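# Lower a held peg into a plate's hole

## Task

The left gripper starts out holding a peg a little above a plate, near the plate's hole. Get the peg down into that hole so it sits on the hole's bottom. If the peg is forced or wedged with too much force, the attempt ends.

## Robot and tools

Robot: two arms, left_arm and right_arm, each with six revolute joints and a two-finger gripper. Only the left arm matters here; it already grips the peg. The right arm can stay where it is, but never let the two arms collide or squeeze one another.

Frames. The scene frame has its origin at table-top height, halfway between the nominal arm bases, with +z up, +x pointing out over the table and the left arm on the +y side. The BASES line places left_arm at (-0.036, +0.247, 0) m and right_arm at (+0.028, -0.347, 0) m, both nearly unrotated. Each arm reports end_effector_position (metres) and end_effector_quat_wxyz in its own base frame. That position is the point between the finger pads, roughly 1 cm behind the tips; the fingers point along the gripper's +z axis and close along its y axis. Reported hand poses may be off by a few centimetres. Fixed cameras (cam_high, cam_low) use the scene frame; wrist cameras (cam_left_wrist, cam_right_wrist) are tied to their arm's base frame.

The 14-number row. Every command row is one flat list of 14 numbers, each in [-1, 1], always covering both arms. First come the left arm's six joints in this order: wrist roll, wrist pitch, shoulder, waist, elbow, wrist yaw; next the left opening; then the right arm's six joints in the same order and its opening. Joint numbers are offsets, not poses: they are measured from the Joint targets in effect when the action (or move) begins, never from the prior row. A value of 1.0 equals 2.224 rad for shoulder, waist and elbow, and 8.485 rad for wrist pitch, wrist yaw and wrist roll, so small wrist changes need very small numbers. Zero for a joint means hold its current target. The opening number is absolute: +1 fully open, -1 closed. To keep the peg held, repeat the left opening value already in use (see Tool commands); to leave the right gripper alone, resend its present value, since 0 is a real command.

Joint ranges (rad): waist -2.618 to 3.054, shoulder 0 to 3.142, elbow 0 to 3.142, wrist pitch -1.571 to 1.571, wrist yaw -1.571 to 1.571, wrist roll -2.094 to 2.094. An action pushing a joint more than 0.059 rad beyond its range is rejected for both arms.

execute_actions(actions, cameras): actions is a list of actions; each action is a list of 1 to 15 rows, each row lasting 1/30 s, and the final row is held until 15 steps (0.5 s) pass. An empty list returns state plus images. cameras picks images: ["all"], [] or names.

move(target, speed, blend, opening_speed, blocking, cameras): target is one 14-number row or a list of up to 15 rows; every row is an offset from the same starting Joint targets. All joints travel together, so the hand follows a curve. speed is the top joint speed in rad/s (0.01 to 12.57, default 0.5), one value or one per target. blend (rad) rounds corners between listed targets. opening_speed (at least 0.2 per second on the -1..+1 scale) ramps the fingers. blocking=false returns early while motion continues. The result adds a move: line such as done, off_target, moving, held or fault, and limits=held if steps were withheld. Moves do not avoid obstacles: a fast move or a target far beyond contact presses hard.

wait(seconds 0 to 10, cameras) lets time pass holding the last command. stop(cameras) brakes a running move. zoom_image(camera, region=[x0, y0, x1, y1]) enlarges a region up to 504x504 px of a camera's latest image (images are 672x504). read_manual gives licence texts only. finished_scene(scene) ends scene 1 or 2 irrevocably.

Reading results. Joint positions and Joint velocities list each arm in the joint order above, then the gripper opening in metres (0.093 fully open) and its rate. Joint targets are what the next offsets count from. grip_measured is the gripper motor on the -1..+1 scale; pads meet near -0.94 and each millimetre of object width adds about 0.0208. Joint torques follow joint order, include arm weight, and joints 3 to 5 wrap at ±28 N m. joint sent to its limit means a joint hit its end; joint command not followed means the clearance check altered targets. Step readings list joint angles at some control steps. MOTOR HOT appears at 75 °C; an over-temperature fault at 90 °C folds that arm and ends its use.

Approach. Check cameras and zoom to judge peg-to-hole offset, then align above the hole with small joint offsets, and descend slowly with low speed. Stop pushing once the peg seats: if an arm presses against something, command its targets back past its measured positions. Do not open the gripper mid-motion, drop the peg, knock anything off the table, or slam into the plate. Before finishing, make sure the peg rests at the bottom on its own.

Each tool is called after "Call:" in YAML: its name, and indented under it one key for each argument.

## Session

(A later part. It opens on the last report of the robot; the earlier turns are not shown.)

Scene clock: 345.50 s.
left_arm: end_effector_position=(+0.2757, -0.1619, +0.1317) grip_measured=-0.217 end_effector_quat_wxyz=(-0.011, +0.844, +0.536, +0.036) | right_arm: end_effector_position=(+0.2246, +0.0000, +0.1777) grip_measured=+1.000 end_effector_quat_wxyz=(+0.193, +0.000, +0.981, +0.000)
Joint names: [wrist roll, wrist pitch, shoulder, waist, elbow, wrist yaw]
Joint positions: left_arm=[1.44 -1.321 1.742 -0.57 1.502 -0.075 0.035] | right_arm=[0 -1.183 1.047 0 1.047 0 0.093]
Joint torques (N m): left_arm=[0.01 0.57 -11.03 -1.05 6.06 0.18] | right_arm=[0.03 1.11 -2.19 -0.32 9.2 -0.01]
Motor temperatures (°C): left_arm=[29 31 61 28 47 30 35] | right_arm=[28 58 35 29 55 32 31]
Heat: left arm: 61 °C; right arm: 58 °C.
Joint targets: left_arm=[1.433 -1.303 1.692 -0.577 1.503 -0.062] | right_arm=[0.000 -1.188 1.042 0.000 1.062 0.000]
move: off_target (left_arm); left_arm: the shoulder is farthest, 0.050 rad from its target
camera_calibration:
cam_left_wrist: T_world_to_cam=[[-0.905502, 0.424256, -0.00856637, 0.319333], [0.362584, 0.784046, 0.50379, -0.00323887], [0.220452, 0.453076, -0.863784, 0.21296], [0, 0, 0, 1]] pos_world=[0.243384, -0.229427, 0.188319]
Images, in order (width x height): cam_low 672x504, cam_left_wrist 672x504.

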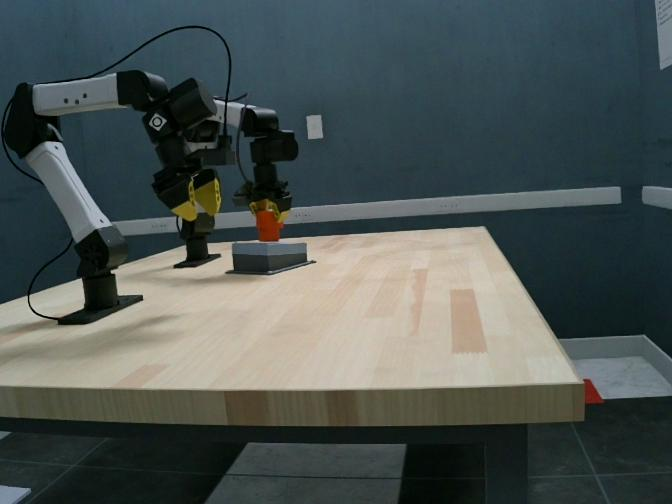

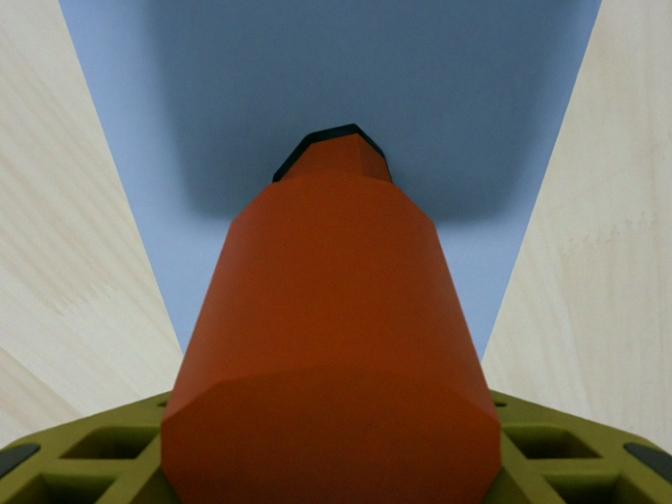

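Call:
move:
  target: [0, 0.00141, 0.016, -0.0007, -0.0045, 0, -0.921165, 0, 0, 0, 0, 0, 0, 1.0]
  speed: 0.1
  cameras: ["cam_low", "cam_left_wrist"]

Call:
zoom_image:
  camera: "cam_left_wrist"
  region: [260, 100, 340, 180]

Call:
zoom_image:
  camera: "cam_left_wrist"
  region: [340, 100, 420, 180]

Call:
zoom_image:
  camera: "cam_low"
  region: [235, 205, 305, 275]

Scene clock: 358.80 s.
left_arm: end_effector_position=(+0.2755, -0.1628, +0.1292) grip_measured=-0.217 end_effector_quat_wxyz=(-0.011, +0.844, +0.535, +0.036) | right_arm: end_effector_position=(+0.2244, +0.0000, +0.1776) grip_measured=+1.000 end_effector_quat_wxyz=(+0.192, +0.000, +0.981, +0.000)
Joint names: [wrist roll, wrist pitch, shoulder, waist, elbow, wrist yaw]
Joint positions: left_arm=[1.44 -1.31 1.742 -0.573 1.492 -0.075 0.035] | right_arm=[0 -1.184 1.047 0 1.047 0 0.093]
Joint torques (N m): left_arm=[0.03 0.6 -8.35 -0.92 5.94 0.21] | right_arm=[0.05 1.05 -2.24 -0.16 9.07 0]
Motor temperatures (°C): left_arm=[29 31 63 28 46 30 35] | right_arm=[28 53 34 29 55 32 31]
Heat: left arm: 63 °C; right arm: 55 °C.
Joint targets: left_arm=[1.433 -1.291 1.728 -0.578 1.493 -0.062] | right_arm=[0.000 -1.188 1.042 0.000 1.062 0.000]
move: done
camera_calibration:
cam_left_wrist: T_world_to_cam=[[-0.904514, 0.426325, -0.0100261, 0.319785], [0.363748, 0.783593, 0.503656, -0.00156885], [0.222578, 0.451917, -0.863846, 0.210483], [0, 0, 0, 1]] pos_world=[0.242972, -0.230224, 0.185821]
Images, in order (width x height): cam_low 672x504, cam_left_wrist 672x504.

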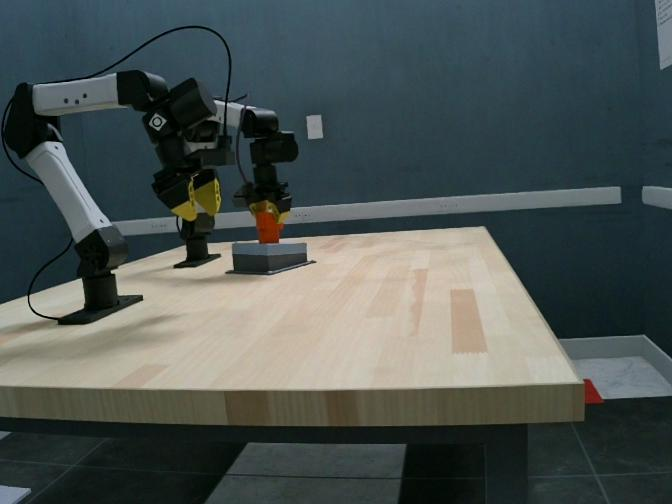

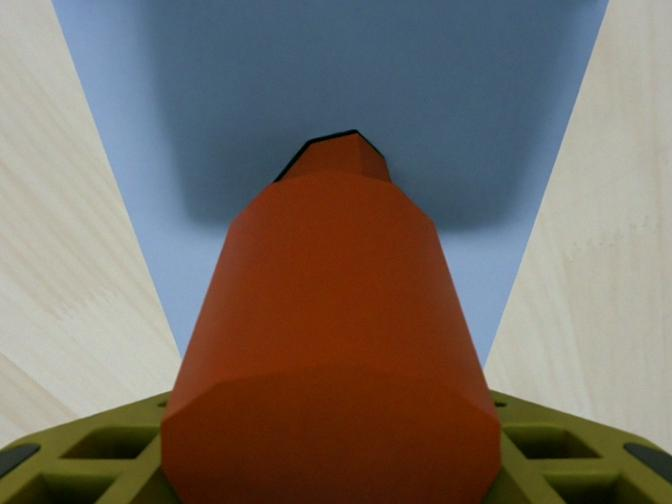

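Scaled by 6.300 from the camera's 672x504 image, which has a finer 960x720 frame.

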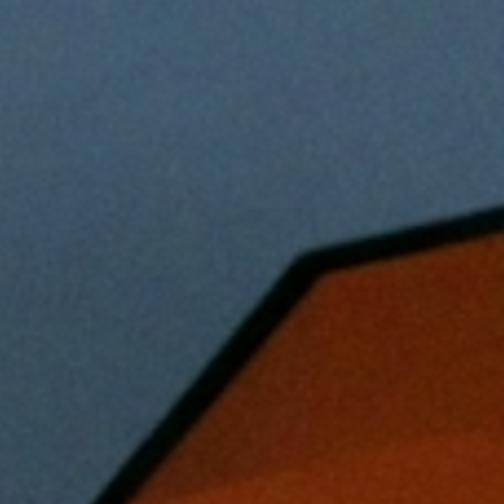

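Scaled by 6.300 from the camera's 672x504 image, which has a finer 960x720 frame.

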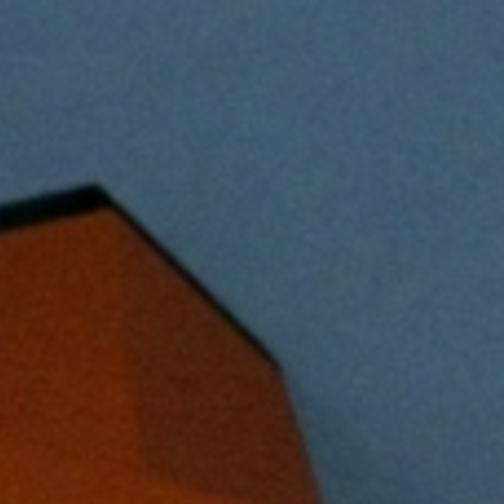

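Scaled by 7.200 from the camera's 672x504 image, which has a finer 960x720 frame.

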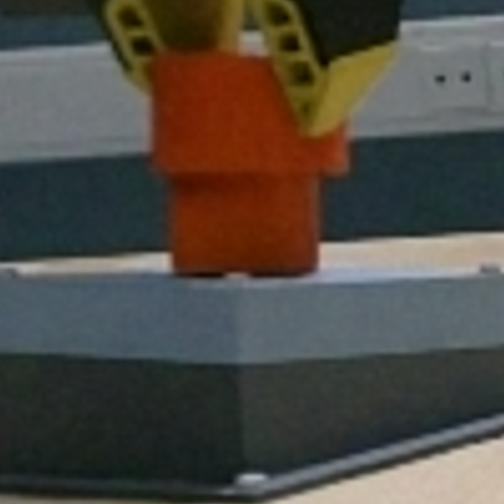

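Call:
move:
  target:
    - [0, 0.00022, 0, 0, 0, 0, -0.921165, 0, 0, 0, 0, 0, 0, 1.0]
    - [0, 0.00161, 0, -0.00052, -0.00535, 0, -0.921165, 0, 0, 0, 0, 0, 0, 1.0]
  speed: 0.05
  cameras: ["cam_low", "cam_left_wrist"]

Call:
zoom_image:
  camera: "cam_left_wrist"
  region: [260, 100, 420, 200]

Call:
zoom_image:
  camera: "cam_low"
  region: [235, 205, 305, 275]

Scene clock: 370.23 s.
left_arm: end_effector_position=(+0.2759, -0.1630, +0.1262) grip_measured=-0.217 end_effector_quat_wxyz=(-0.010, +0.844, +0.535, +0.037) | right_arm: end_effector_position=(+0.2243, +0.0000, +0.1776) grip_measured=+1.000 end_effector_quat_wxyz=(+0.192, +0.000, +0.981, +0.000)
Joint names: [wrist roll, wrist pitch, shoulder, waist, elbow, wrist yaw]
Joint positions: left_arm=[1.44 -1.296 1.742 -0.573 1.48 -0.075 0.035] | right_arm=[0 -1.184 1.047 0 1.047 0 0.093]
Joint torques (N m): left_arm=[0.08 0.61 -8.1 -1.26 5.96 0.17] | right_arm=[0.04 1.07 -2.4 -0.18 9.09 -0.01]
Motor temperatures (°C): left_arm=[29 31 62 28 46 30 35] | right_arm=[28 51 34 29 55 32 31]
Heat: left arm: 62 °C; right arm: 55 °C.
Joint targets: left_arm=[1.433 -1.277 1.728 -0.580 1.481 -0.062] | right_arm=[0.000 -1.189 1.042 0.000 1.062 0.000]
move: done
camera_calibration:
cam_left_wrist: T_world_to_cam=[[-0.90449, 0.426328, -0.0119234, 0.320446], [0.362951, 0.784111, 0.503426, 0.000342882], [0.223973, 0.451016, -0.863956, 0.20739], [0, 0, 0, 1]] pos_world=[0.243266, -0.23042, 0.182824]
Images, in order (width x height): cam_low 672x504, cam_left_wrist 672x504.

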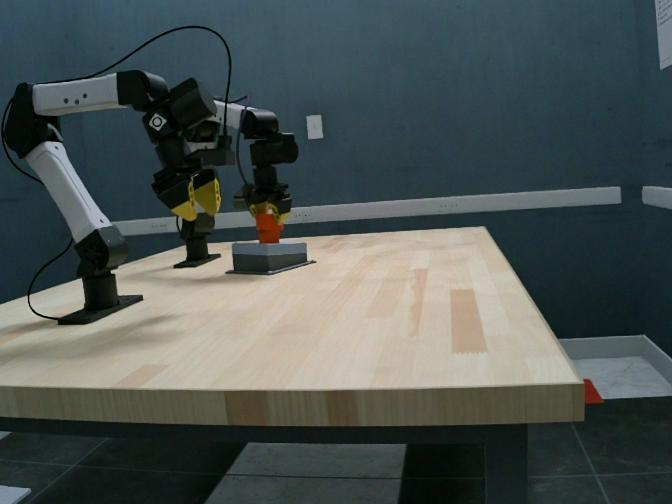

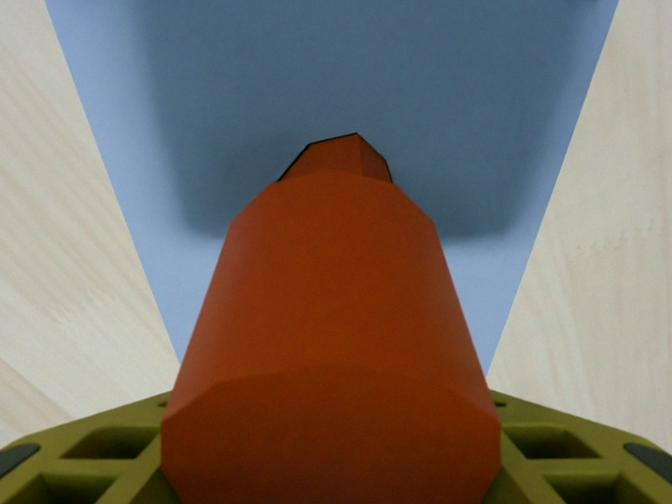

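Scaled by 3.150 from the camera's 672x504 image, which has a finer 960x720 frame.

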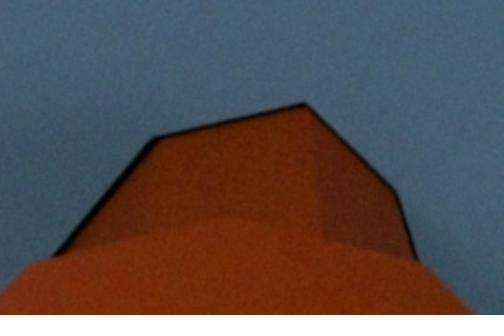

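Scaled by 7.200 from the camera's 672x504 image, which has a finer 960x720 frame.

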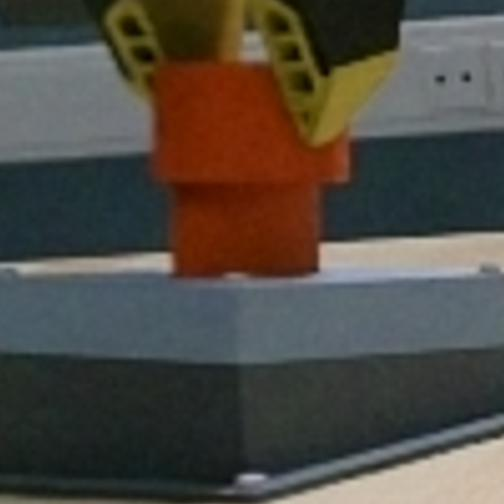

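Call:
move:
  target: [0, 0.0028, 0, -0.00104, -0.0107, 0, -0.921165, 0, 0, 0, 0, 0, 0, 1.0]
  speed: 0.04
  cameras: ["cam_low", "cam_left_wrist"]

Call:
zoom_image:
  camera: "cam_left_wrist"
  region: [260, 100, 420, 200]

Call:
zoom_image:
  camera: "cam_low"
  region: [235, 205, 305, 275]

Scene clock: 376.13 s.
left_arm: end_effector_position=(+0.2755, -0.1635, +0.1202) grip_measured=-0.217 end_effector_quat_wxyz=(-0.010, +0.845, +0.534, +0.037) | right_arm: end_effector_position=(+0.2243, +0.0000, +0.1776) grip_measured=+1.000 end_effector_quat_wxyz=(+0.192, +0.000, +0.981, +0.000)
Joint names: [wrist roll, wrist pitch, shoulder, waist, elbow, wrist yaw]
Joint positions: left_arm=[1.44 -1.272 1.742 -0.575 1.456 -0.075 0.035] | right_arm=[0 -1.184 1.047 0 1.047 0 0.093]
Joint torques (N m): left_arm=[0.08 0.65 -8.23 -1.35 6.09 0.22] | right_arm=[-0.02 1.11 -2.54 -0.17 8.99 -0.02]
Motor temperatures (°C): left_arm=[29 31 61 28 46 30 35] | right_arm=[28 50 34 29 55 32 31]
Heat: left arm: 61 °C; right arm: 55 °C.
Joint targets: left_arm=[1.433 -1.254 1.728 -0.582 1.457 -0.062] | right_arm=[0.000 -1.188 1.042 0.000 1.062 0.000]
move: done
camera_calibration:
cam_left_wrist: T_world_to_cam=[[-0.90369, 0.428011, -0.012291, 0.320304], [0.364253, 0.783528, 0.503392, 0.00328669], [0.225088, 0.450434, -0.86397, 0.202139], [0, 0, 0, 1]] pos_world=[0.242759, -0.230719, 0.176925]
Images, in order (width x height): cam_low 672x504, cam_left_wrist 672x504.

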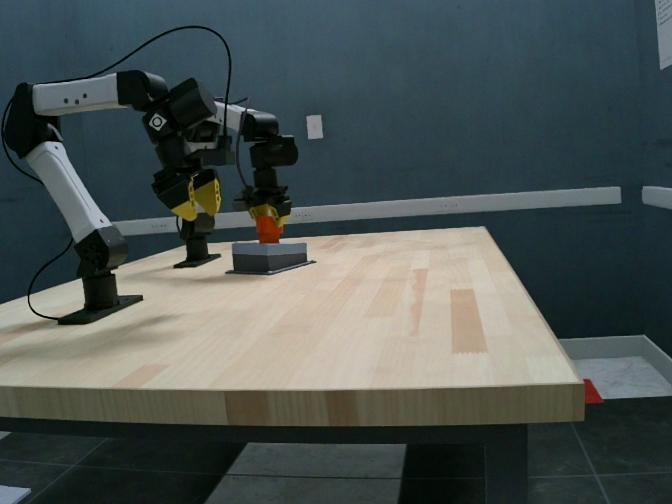

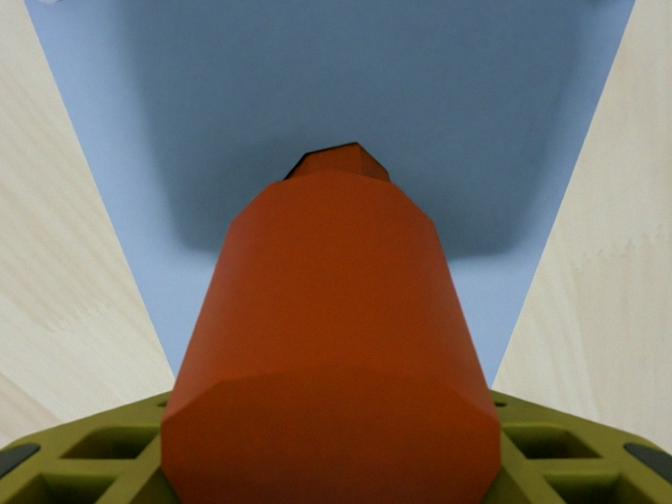

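Scaled by 3.150 from the camera's 672x504 image, which has a finer 960x720 frame.

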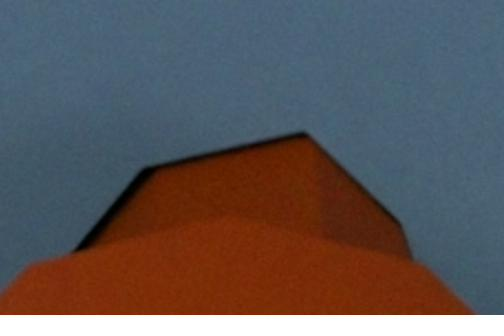

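Scaled by 7.200 from the camera's 672x504 image, which has a finer 960x720 frame.

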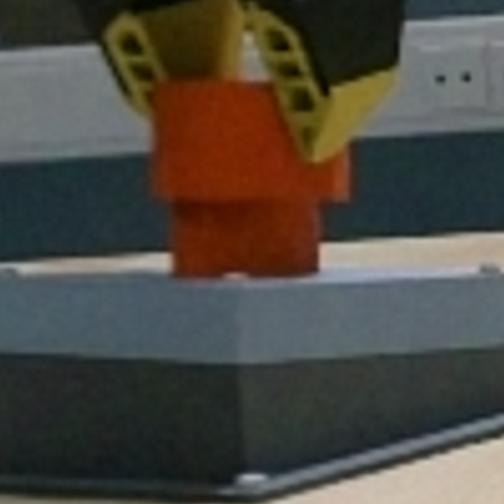

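Call:
move:
  target: [0, 0.00292, 0, -0.00104, -0.0107, 0, -0.921165, 0, 0, 0, 0, 0, 0, 1.0]
  speed: 0.04
  cameras: ["cam_low", "cam_left_wrist"]

Call:
zoom_image:
  camera: "cam_left_wrist"
  region: [260, 100, 420, 200]

Call:
zoom_image:
  camera: "cam_low"
  region: [235, 205, 305, 275]

Scene clock: 379.87 s.
left_arm: end_effector_position=(+0.2751, -0.1647, +0.1143) grip_measured=-0.217 end_effector_quat_wxyz=(-0.008, +0.845, +0.533, +0.037) | right_arm: end_effector_position=(+0.2243, +0.0000, +0.1776) grip_measured=+1.000 end_effector_quat_wxyz=(+0.192, +0.000, +0.981, +0.000)
Joint names: [wrist roll, wrist pitch, shoulder, waist, elbow, wrist yaw]
Joint positions: left_arm=[1.439 -1.246 1.742 -0.579 1.432 -0.075 0.035] | right_arm=[0 -1.184 1.047 0 1.047 0 0.093]
Joint torques (N m): left_arm=[0.08 0.55 -8.29 -1.13 5.85 0.2] | right_arm=[0.02 1.12 -2.35 -0.2 8.84 -0.01]
Motor temperatures (°C): left_arm=[29 31 61 28 46 30 35] | right_arm=[28 50 34 29 54 32 31]
Heat: left arm: 61 °C; right arm: 54 °C.
Joint targets: left_arm=[1.433 -1.229 1.728 -0.584 1.433 -0.062] | right_arm=[0.000 -1.188 1.042 0.000 1.062 0.000]
move: done
camera_calibration:
cam_left_wrist: T_world_to_cam=[[-0.902169, 0.431123, -0.0149775, 0.320863], [0.365838, 0.783027, 0.503023, 0.00693685], [0.228593, 0.448332, -0.864143, 0.196394], [0, 0, 0, 1]] pos_world=[0.24204, -0.231813, 0.171029]
Images, in order (width x height): cam_low 672x504, cam_left_wrist 672x504.

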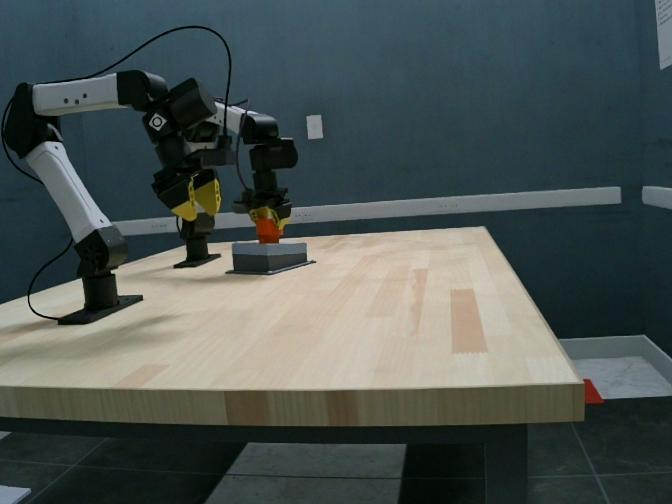

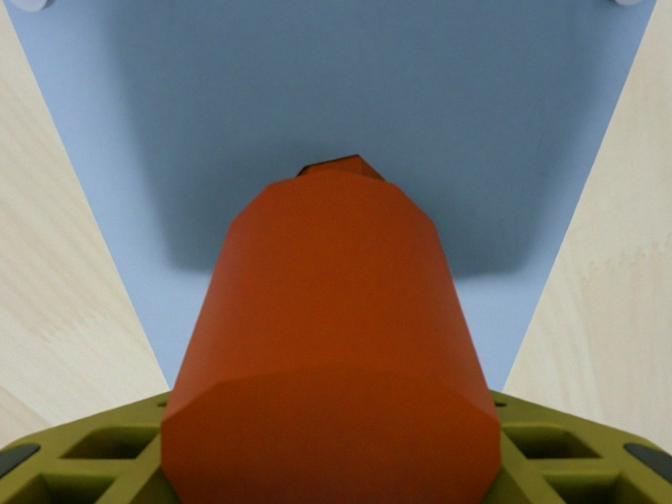

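Scaled by 3.150 from the camera's 672x504 image, which has a finer 960x720 frame.

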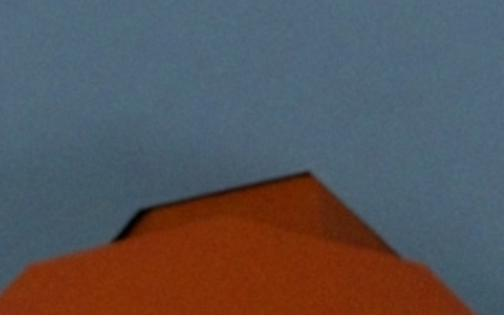

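Scaled by 7.200 from the camera's 672x504 image, which has a finer 960x720 frame.

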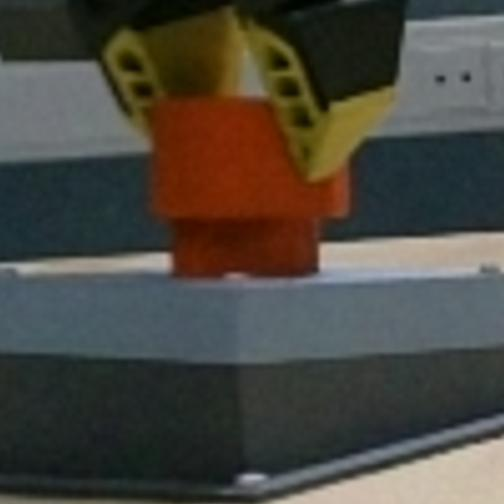

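Call:
move:
  target: [0, 0.00233, 0, -0.0004, -0.0089, 0, -0.921165, 0, 0, 0, 0, 0, 0, 1.0]
  speed: 0.04
  cameras: ["cam_low"]

Call:
zoom_image:
  camera: "cam_low"
  region: [235, 205, 305, 275]

Scene clock: 387.27 s.
left_arm: end_effector_position=(+0.2751, -0.1647, +0.1094) grip_measured=-0.217 end_effector_quat_wxyz=(-0.008, +0.845, +0.533, +0.038) | right_arm: end_effector_position=(+0.2243, +0.0000, +0.1776) grip_measured=+1.000 end_effector_quat_wxyz=(+0.192, +0.000, +0.981, +0.000)
Joint names: [wrist roll, wrist pitch, shoulder, waist, elbow, wrist yaw]
Joint positions: left_arm=[1.439 -1.225 1.742 -0.579 1.413 -0.075 0.035] | right_arm=[0 -1.184 1.047 0 1.047 0 0.093]
Joint torques (N m): left_arm=[0.06 0.58 -8.46 -1.11 5.74 0.18] | right_arm=[0.03 1.09 -2.07 -0.03 9.13 -0.04]
Motor temperatures (°C): left_arm=[29 31 60 28 46 30 35] | right_arm=[28 49 34 29 54 32 31]
Heat: left arm: 60 °C; right arm: 54 °C.
Joint targets: left_arm=[1.433 -1.209 1.728 -0.585 1.414 -0.062] | right_arm=[0.000 -1.188 1.042 0.000 1.062 0.000]
move: done
Images, in order (width x height): cam_low 672x504.

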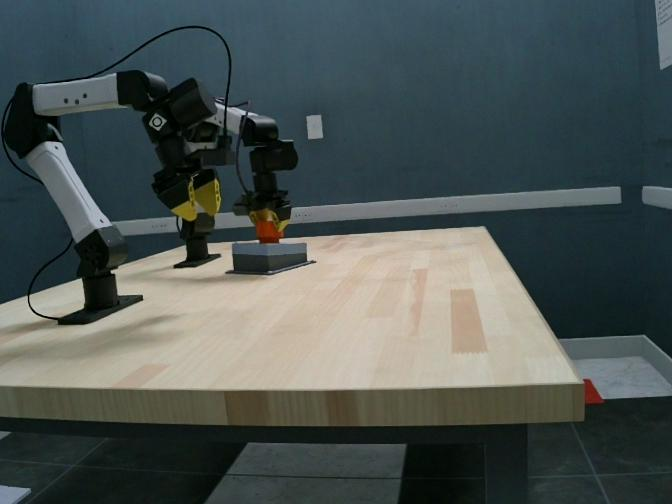

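Scaled by 7.200 from the camera's 672x504 image, which has a finer 960x720 frame.

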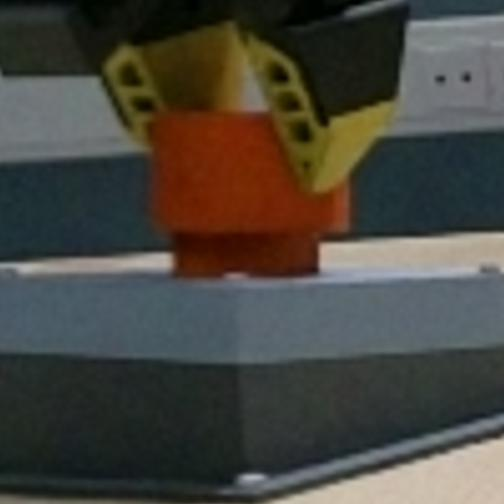

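Call:
move:
  target: [0, 0.00243, 0, -0.0010, -0.0089, 0, -0.921165, 0, 0, 0, 0, 0, 0, 1.0]
  speed: 0.04
  cameras: ["cam_low"]

Call:
zoom_image:
  camera: "cam_low"
  region: [235, 205, 305, 275]

Scene clock: 390.60 s.
left_arm: end_effector_position=(+0.2749, -0.1651, +0.1083) grip_measured=-0.217 end_effector_quat_wxyz=(-0.008, +0.845, +0.533, +0.038) | right_arm: end_effector_position=(+0.2243, +0.0000, +0.1776) grip_measured=+1.000 end_effector_quat_wxyz=(+0.192, +0.000, +0.981, +0.000)
Joint names: [wrist roll, wrist pitch, shoulder, waist, elbow, wrist yaw]
Joint positions: left_arm=[1.438 -1.22 1.742 -0.58 1.408 -0.075 0.035] | right_arm=[0 -1.184 1.047 0 1.047 0 0.093]
Joint torques (N m): left_arm=[0.09 0.71 -8.23 -1.29 4.59 0.21] | right_arm=[0.02 1.07 -2.73 -0.01 9.1 -0.02]
Motor temperatures (°C): left_arm=[29 31 60 28 46 30 35] | right_arm=[28 49 34 28 54 32 31]
Heat: left arm: 60 °C; right arm: 54 °C.
Joint targets: left_arm=[1.433 -1.188 1.728 -0.587 1.394 -0.062] | right_arm=[0.000 -1.188 1.042 0.000 1.062 0.000]
move: done
Images, in order (width x height): cam_low 672x504.

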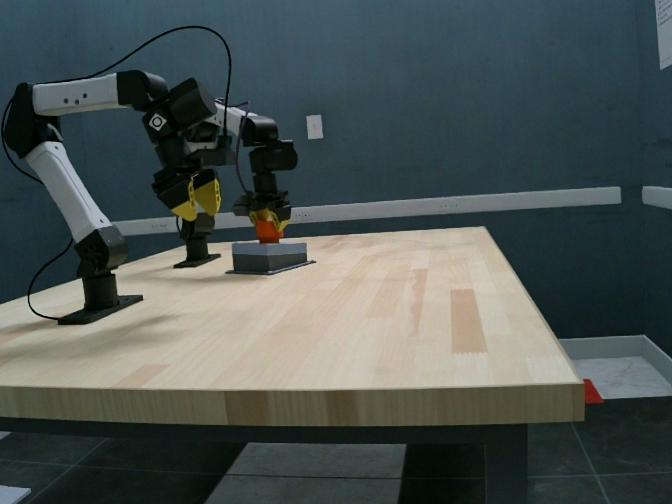

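Scaled by 7.200 from the camera's 672x504 image, which has a finer 960x720 frame.

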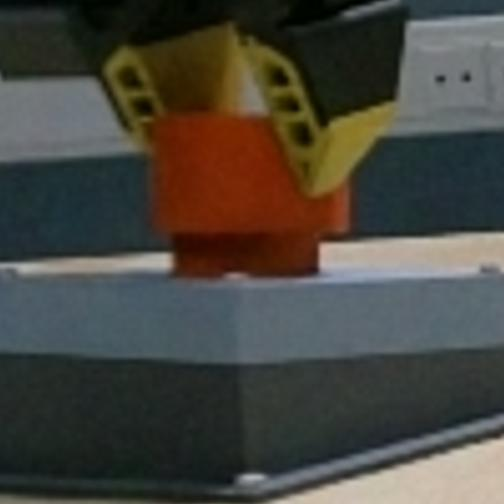

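Call:
move:
  target: [0, 0.0005, 0, 0, -0.0054, 0, -0.921165, 0, 0, 0, 0, 0, 0, 1.0]
  speed: 0.04
  cameras: ["cam_left_wrist"]

Call:
zoom_image:
  camera: "cam_left_wrist"
  region: [240, 100, 440, 220]

Scene clock: 394.90 s.
left_arm: end_effector_position=(+0.2747, -0.1648, +0.1080) grip_measured=-0.217 end_effector_quat_wxyz=(-0.007, +0.845, +0.533, +0.038) | right_arm: end_effector_position=(+0.2243, +0.0000, +0.1776) grip_measured=+1.000 end_effector_quat_wxyz=(+0.192, +0.000, +0.981, +0.000)
Joint names: [wrist roll, wrist pitch, shoulder, waist, elbow, wrist yaw]
Joint positions: left_arm=[1.436 -1.216 1.739 -0.58 1.404 -0.075 0.035] | right_arm=[0 -1.184 1.047 0 1.047 0 0.093]
Joint torques (N m): left_arm=[0.06 0.73 -8.12 -1.37 3.99 0.2] | right_arm=[-0.01 1.08 -2.32 -0.16 9.1 0.05]
Motor temperatures (°C): left_arm=[29 31 59 28 46 30 35] | right_arm=[28 48 34 28 54 32 31]
Heat: left arm: 59 °C; right arm: 54 °C.
Joint targets: left_arm=[1.433 -1.184 1.728 -0.587 1.382 -0.062] | right_arm=[0.000 -1.188 1.042 0.000 1.062 0.000]
move: done
camera_calibration:
cam_left_wrist: T_world_to_cam=[[-0.902741, 0.429743, -0.0194613, 0.320815], [0.362595, 0.78447, 0.503123, 0.0115013], [0.23148, 0.447133, -0.863996, 0.190136], [0, 0, 0, 1]] pos_world=[0.24143, -0.231906, 0.164734]
Images, in order (width x height): cam_left_wrist 672x504.

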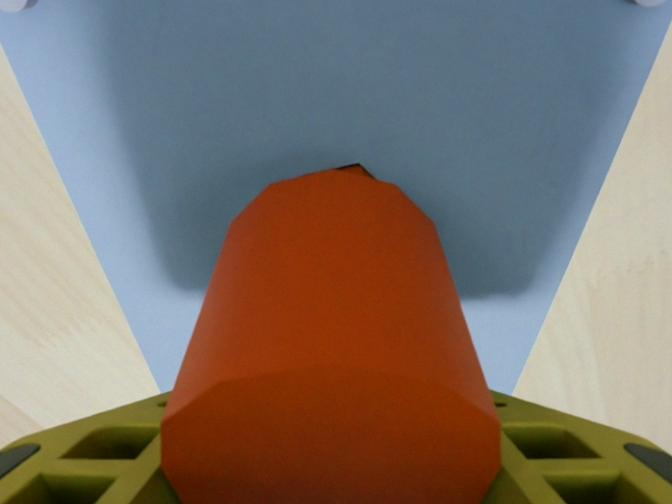

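Scaled by 2.520 from the camera's 672x504 image, which has a finer 960x720 frame.

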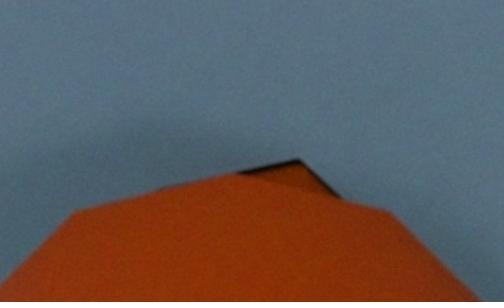

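Call:
move:
  target:
    - [0, -0.0015, 0, 0.0018, 0.0130, 0, -0.921165, 0, 0, 0, 0, 0, 0, 1.0]
    - [0, -0.0015, 0, 0.0018, 0.0130, 0, 1.0, 0, 0, 0, 0, 0, 0, 1.0]
  speed: 0.06
  opening_speed: 1.5
  cameras: ["cam_left_wrist", "cam_low"]

Call:
zoom_image:
  camera: "cam_low"
  region: [235, 205, 305, 275]

Scene clock: 416.23 s.
left_arm: end_effector_position=(+0.2752, -0.1655, +0.1082) grip_measured=+1.000 end_effector_quat_wxyz=(-0.005, +0.845, +0.533, +0.039) | right_arm: end_effector_position=(+0.2243, +0.0000, +0.1776) grip_measured=+1.000 end_effector_quat_wxyz=(+0.192, +0.000, +0.981, +0.000)
Joint names: [wrist roll, wrist pitch, shoulder, waist, elbow, wrist yaw]
Joint positions: left_arm=[1.436 -1.213 1.738 -0.58 1.404 -0.074 0.093] | right_arm=[0 -1.184 1.047 0 1.047 0 0.093]
Joint torques (N m): left_arm=[0.09 0.62 -8.02 -0.66 6.57 0.22] | right_arm=[0.03 1.14 -2.32 -0.32 9.02 -0.04]
Motor temperatures (°C): left_arm=[29 31 54 28 45 30 35] | right_arm=[28 47 34 28 54 32 31]
Heat: left arm: 54 °C; right arm: 54 °C.
Joint targets: left_arm=[1.433 -1.197 1.727 -0.583 1.411 -0.062] | right_arm=[0.000 -1.188 1.042 0.000 1.062 0.000]
move: done
camera_calibration:
cam_left_wrist: T_world_to_cam=[[-0.902686, 0.429683, -0.0230287, 0.321945], [0.361441, 0.786187, 0.501269, 0.0125699], [0.233491, 0.444165, -0.864985, 0.189518], [0, 0, 0, 1]] pos_world=[0.241821, -0.232394, 0.165043]
Images, in order (width x height): cam_low 672x504, cam_left_wrist 672x504.

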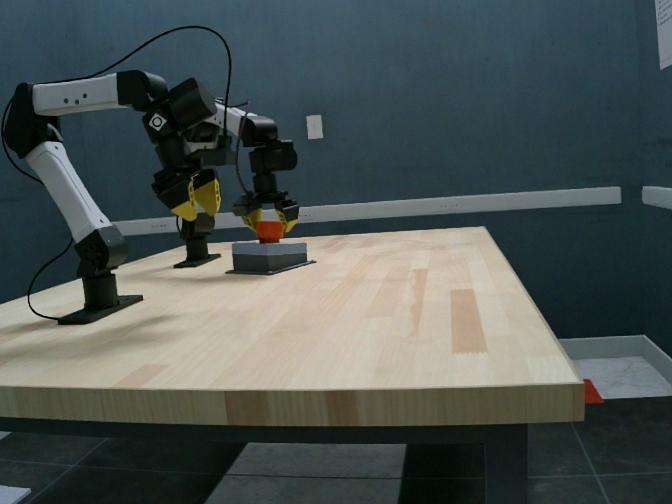

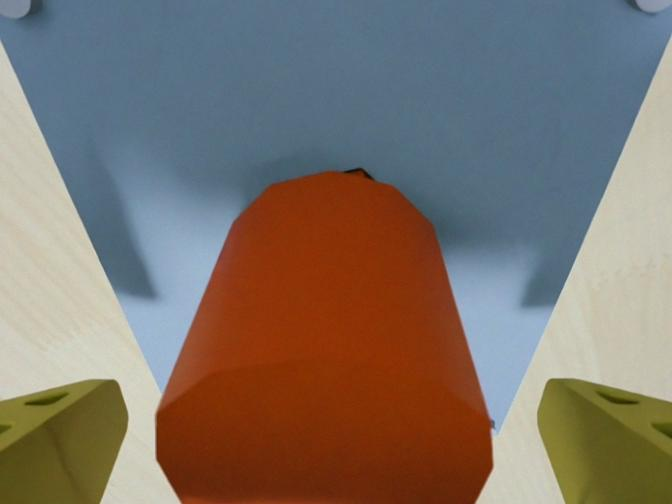

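Scaled by 7.200 from the camera's 672x504 image, which has a finer 960x720 frame.

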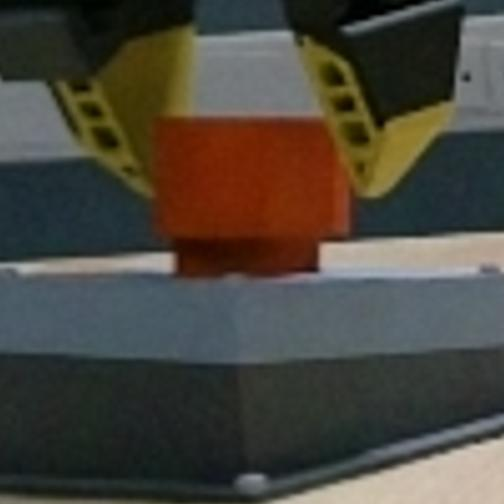

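Call:
move:
  target: [0, -0.0276, 0, 0.0121, 0.1016, 0, 1.0, 0, 0, 0, 0, 0, 0, 1.0]
  speed: 0.25
  cameras: ["cam_left_wrist", "cam_low", "cam_high"]

Call:
zoom_image:
  camera: "cam_low"
  region: [235, 205, 305, 275]

Scene clock: 420.40 s.
left_arm: end_effector_position=(+0.2788, -0.1607, +0.1601) grip_measured=+1.000 end_effector_quat_wxyz=(-0.003, +0.840, +0.541, +0.039) | right_arm: end_effector_position=(+0.2243, +0.0000, +0.1776) grip_measured=+1.000 end_effector_quat_wxyz=(+0.192, +0.000, +0.981, +0.000)
Joint names: [wrist roll, wrist pitch, shoulder, waist, elbow, wrist yaw]
Joint positions: left_arm=[1.436 -1.414 1.738 -0.561 1.61 -0.074 0.093] | right_arm=[0 -1.184 1.047 0 1.047 0 0.093]
Joint torques (N m): left_arm=[0.03 0.2 -8.02 -0.23 8.06 0.23] | right_arm=[0.05 1.04 -2.14 -0.16 9.09 0.03]
Heat: left arm: 54 °C; right arm: 54 °C.
Joint targets: left_arm=[1.433 -1.431 1.727 -0.556 1.637 -0.062] | right_arm=[0.000 -1.188 1.042 0.000 1.062 0.000]
move: done
camera_calibration:
cam_left_wrist: T_world_to_cam=[[-0.910438, 0.412725, -0.0275939, 0.324471], [0.344769, 0.794007, 0.500687, -0.0125732], [0.228556, 0.446331, -0.865188, 0.23313], [0, 0, 0, 1]] pos_world=[0.246462, -0.227987, 0.21695]
Images, in order (width x height): cam_high 672x504, cam_low 672x504, cam_left_wrist 672x504.

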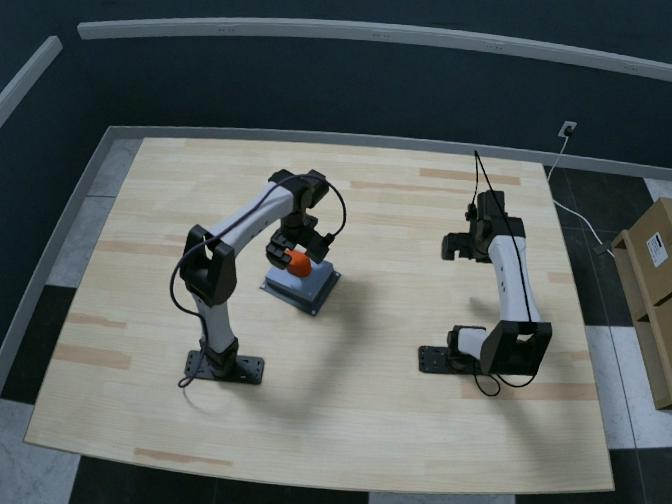

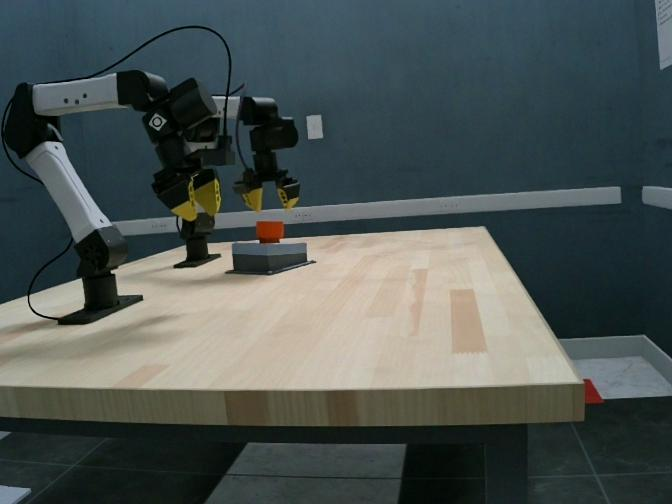

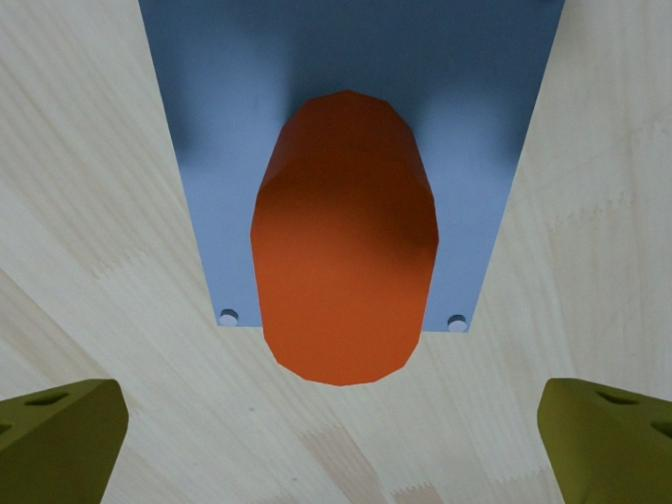

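Scaled by 7.200 from the camera's 672x504 image, which has a finer 960x720 frame.

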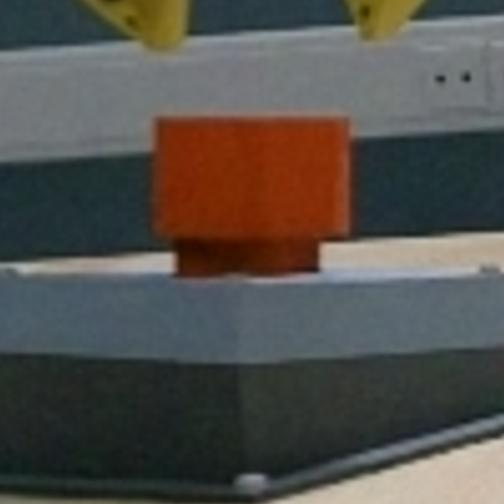

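Call:
zoom_image:
  camera: "cam_low"
  region: [250, 215, 290, 250]

Call:
zoom_image:
  camera: "cam_left_wrist"
  region: [220, 60, 460, 200]

Scaled by 12.600 from the camera's 672x504 image, which has a finer 960x720 frame.

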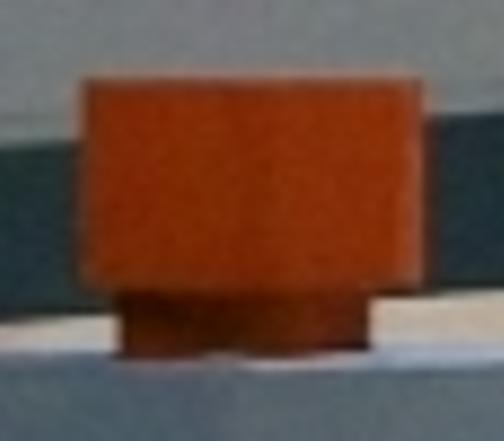

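Scaled by 2.100 from the camera's 672x504 image, which has a finer 960x720 frame.

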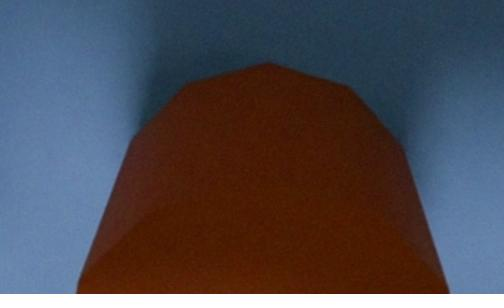

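Call:
move:
  target:
    - [0, 0, 0, 0, 0, 0, -0.85, 0, 0, 0, 0, 0, 0, 1.0]
    - [0, 0.01296, 0, 0, -0.045, 0, -0.85, 0, 0, 0, 0, 0, 0, 1.0]
  speed: 0.06
  cameras: ["cam_low"]

Call:
zoom_image:
  camera: "cam_low"
  region: [250, 215, 290, 250]

Scene clock: 435.50 s.
left_arm: end_effector_position=(+0.2805, -0.1617, +0.1422) grip_measured=-0.848 end_effector_quat_wxyz=(-0.002, +0.840, +0.541, +0.040) | right_arm: end_effector_position=(+0.2243, +0.0000, +0.1776) grip_measured=+1.000 end_effector_quat_wxyz=(+0.192, +0.000, +0.981, +0.000)
Joint names: [wrist roll, wrist pitch, shoulder, waist, elbow, wrist yaw]
Joint positions: left_arm=[1.436 -1.341 1.738 -0.561 1.539 -0.074 0.005] | right_arm=[0 -1.184 1.047 0 1.047 0 0.093]
Joint torques (N m): left_arm=[0.09 0.66 -7.88 -0.2 5.64 0.17] | right_arm=[0.01 1.04 -2.28 -0.12 9.02 0.01]
Heat: left arm: 53 °C; right arm: 54 °C.
Joint targets: left_arm=[1.433 -1.322 1.727 -0.556 1.536 -0.062] | right_arm=[0.000 -1.188 1.042 0.000 1.062 0.000]
move: done
Images, in order (width x height): cam_low 672x504.

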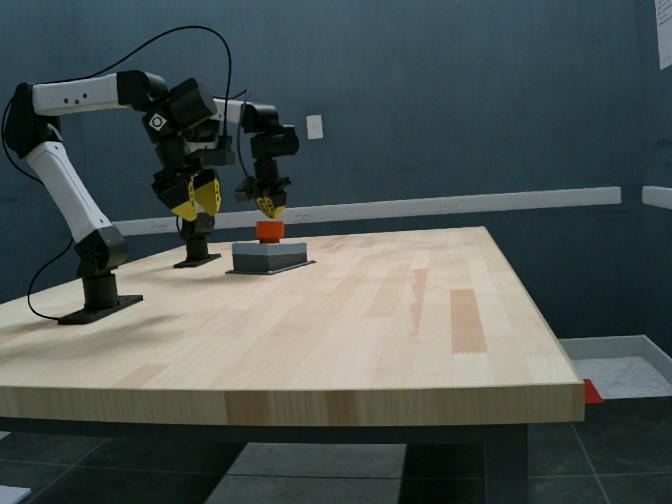

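Scaled by 12.600 from the camera's 672x504 image, which has a finer 960x720 frame.

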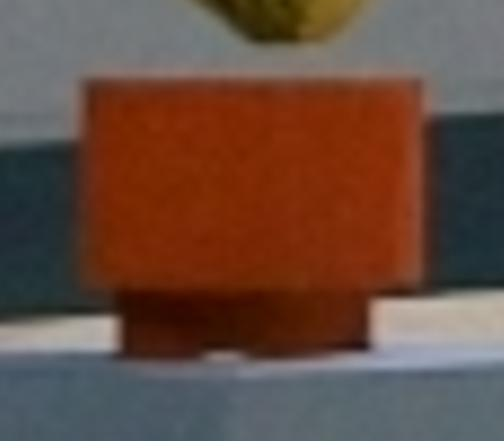

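Call:
move:
  target: [0, 0.00655, 0, 0, -0.025, 0, -0.85, 0, 0, 0, 0, 0, 0, 1.0]
  speed: 0.04
  cameras: ["cam_low"]

Call:
zoom_image:
  camera: "cam_low"
  region: [250, 215, 290, 250]

Scene clock: 439.23 s.
left_arm: end_effector_position=(+0.2802, -0.1616, +0.1349) grip_measured=-0.848 end_effector_quat_wxyz=(+0.000, +0.840, +0.541, +0.041) | right_arm: end_effector_position=(+0.2243, +0.0000, +0.1776) grip_measured=+1.000 end_effector_quat_wxyz=(+0.192, +0.000, +0.981, +0.000)
Joint names: [wrist roll, wrist pitch, shoulder, waist, elbow, wrist yaw]
Joint positions: left_arm=[1.436 -1.307 1.733 -0.561 1.504 -0.074 0.005] | right_arm=[0 -1.184 1.047 0 1.047 0 0.093]
Joint velocities: left_arm=[within noise] | right_arm=[-0.11 -0.022 -0.046 0.002 -0.012 -0.007 0]
Joint torques (N m): left_arm=[0.09 0.89 -7.32 -0.05 3.77 0.16] | right_arm=[0.03 1.1 -2.36 -0.29 9.02 0.04]
Heat: left arm: 53 °C; right arm: 54 °C.
Joint targets: left_arm=[1.433 -1.266 1.728 -0.556 1.481 -0.062] | right_arm=[0.000 -1.188 1.042 0.000 1.062 0.000]
move: off_target (left_arm); left_arm: the wrist pitch is farthest, 0.041 rad from its target
Images, in order (width x height): cam_low 672x504.

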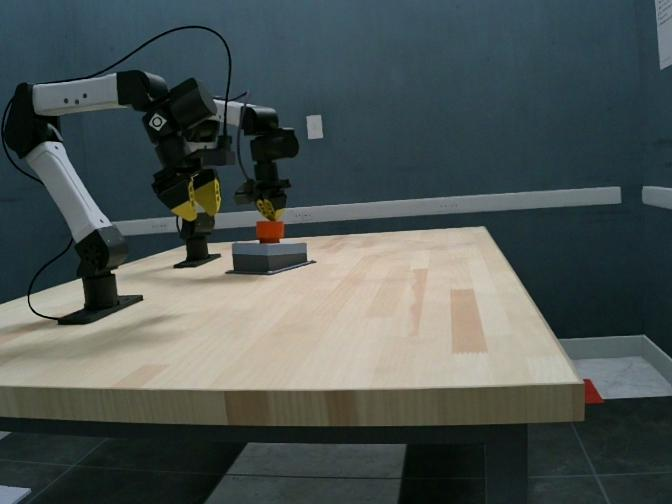

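Scaled by 12.600 from the camera's 672x504 image, which has a finer 960x720 frame.

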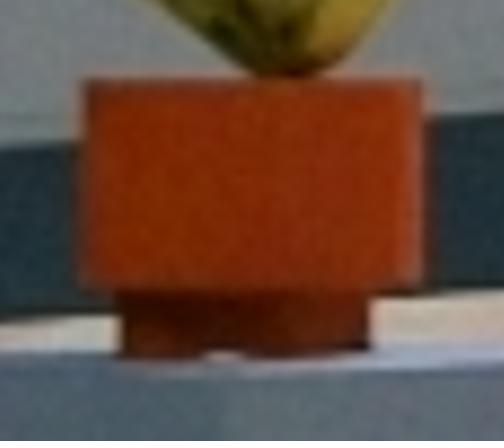

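Call:
move:
  target: [0, -0.0211, 0, 0, 0.0782, 0, -0.85, 0, 0, 0, 0, 0, 0, 1.0]
  speed: 0.3
  cameras: ["cam_low"]

Call:
zoom_image:
  camera: "cam_low"
  region: [235, 205, 305, 275]

Scene clock: 443.17 s.
left_arm: end_effector_position=(+0.2791, -0.1608, +0.1664) grip_measured=-0.848 end_effector_quat_wxyz=(+0.002, +0.840, +0.541, +0.042) | right_arm: end_effector_position=(+0.2243, +0.0000, +0.1776) grip_measured=+1.000 end_effector_quat_wxyz=(+0.192, +0.000, +0.981, +0.000)
Joint names: [wrist roll, wrist pitch, shoulder, waist, elbow, wrist yaw]
Joint positions: left_arm=[1.436 -1.428 1.733 -0.561 1.629 -0.074 0.005] | right_arm=[0 -1.184 1.047 0 1.047 0 0.093]
Joint torques (N m): left_arm=[0.16 0.24 -7.49 -0.17 7.94 0.19] | right_arm=[0.05 1.1 -2.17 -0.17 9.13 -0.03]
Heat: left arm: 52 °C; right arm: 54 °C.
Joint targets: left_arm=[1.433 -1.445 1.728 -0.556 1.655 -0.062] | right_arm=[0.000 -1.188 1.042 0.000 1.062 0.000]
move: done
Images, in order (width x height): cam_low 672x504.

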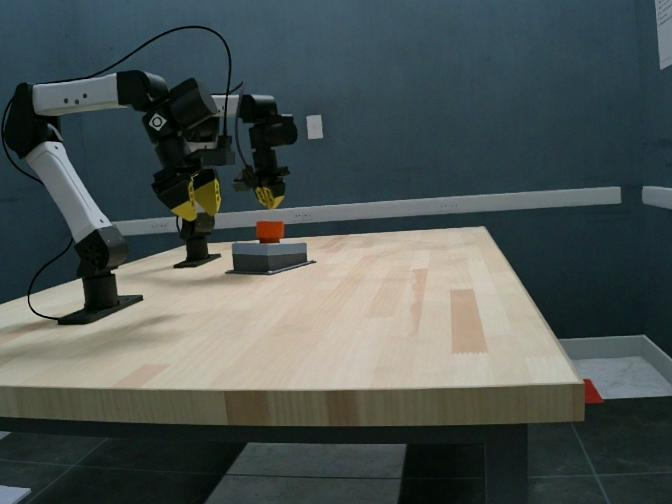

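Scaled by 7.200 from the camera's 672x504 image, which has a finer 960x720 frame.

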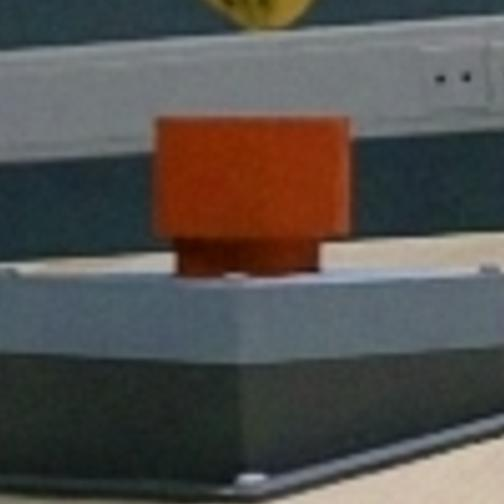

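Call:
finished_scene:
  scene: 1

The scene is finished: the task was done.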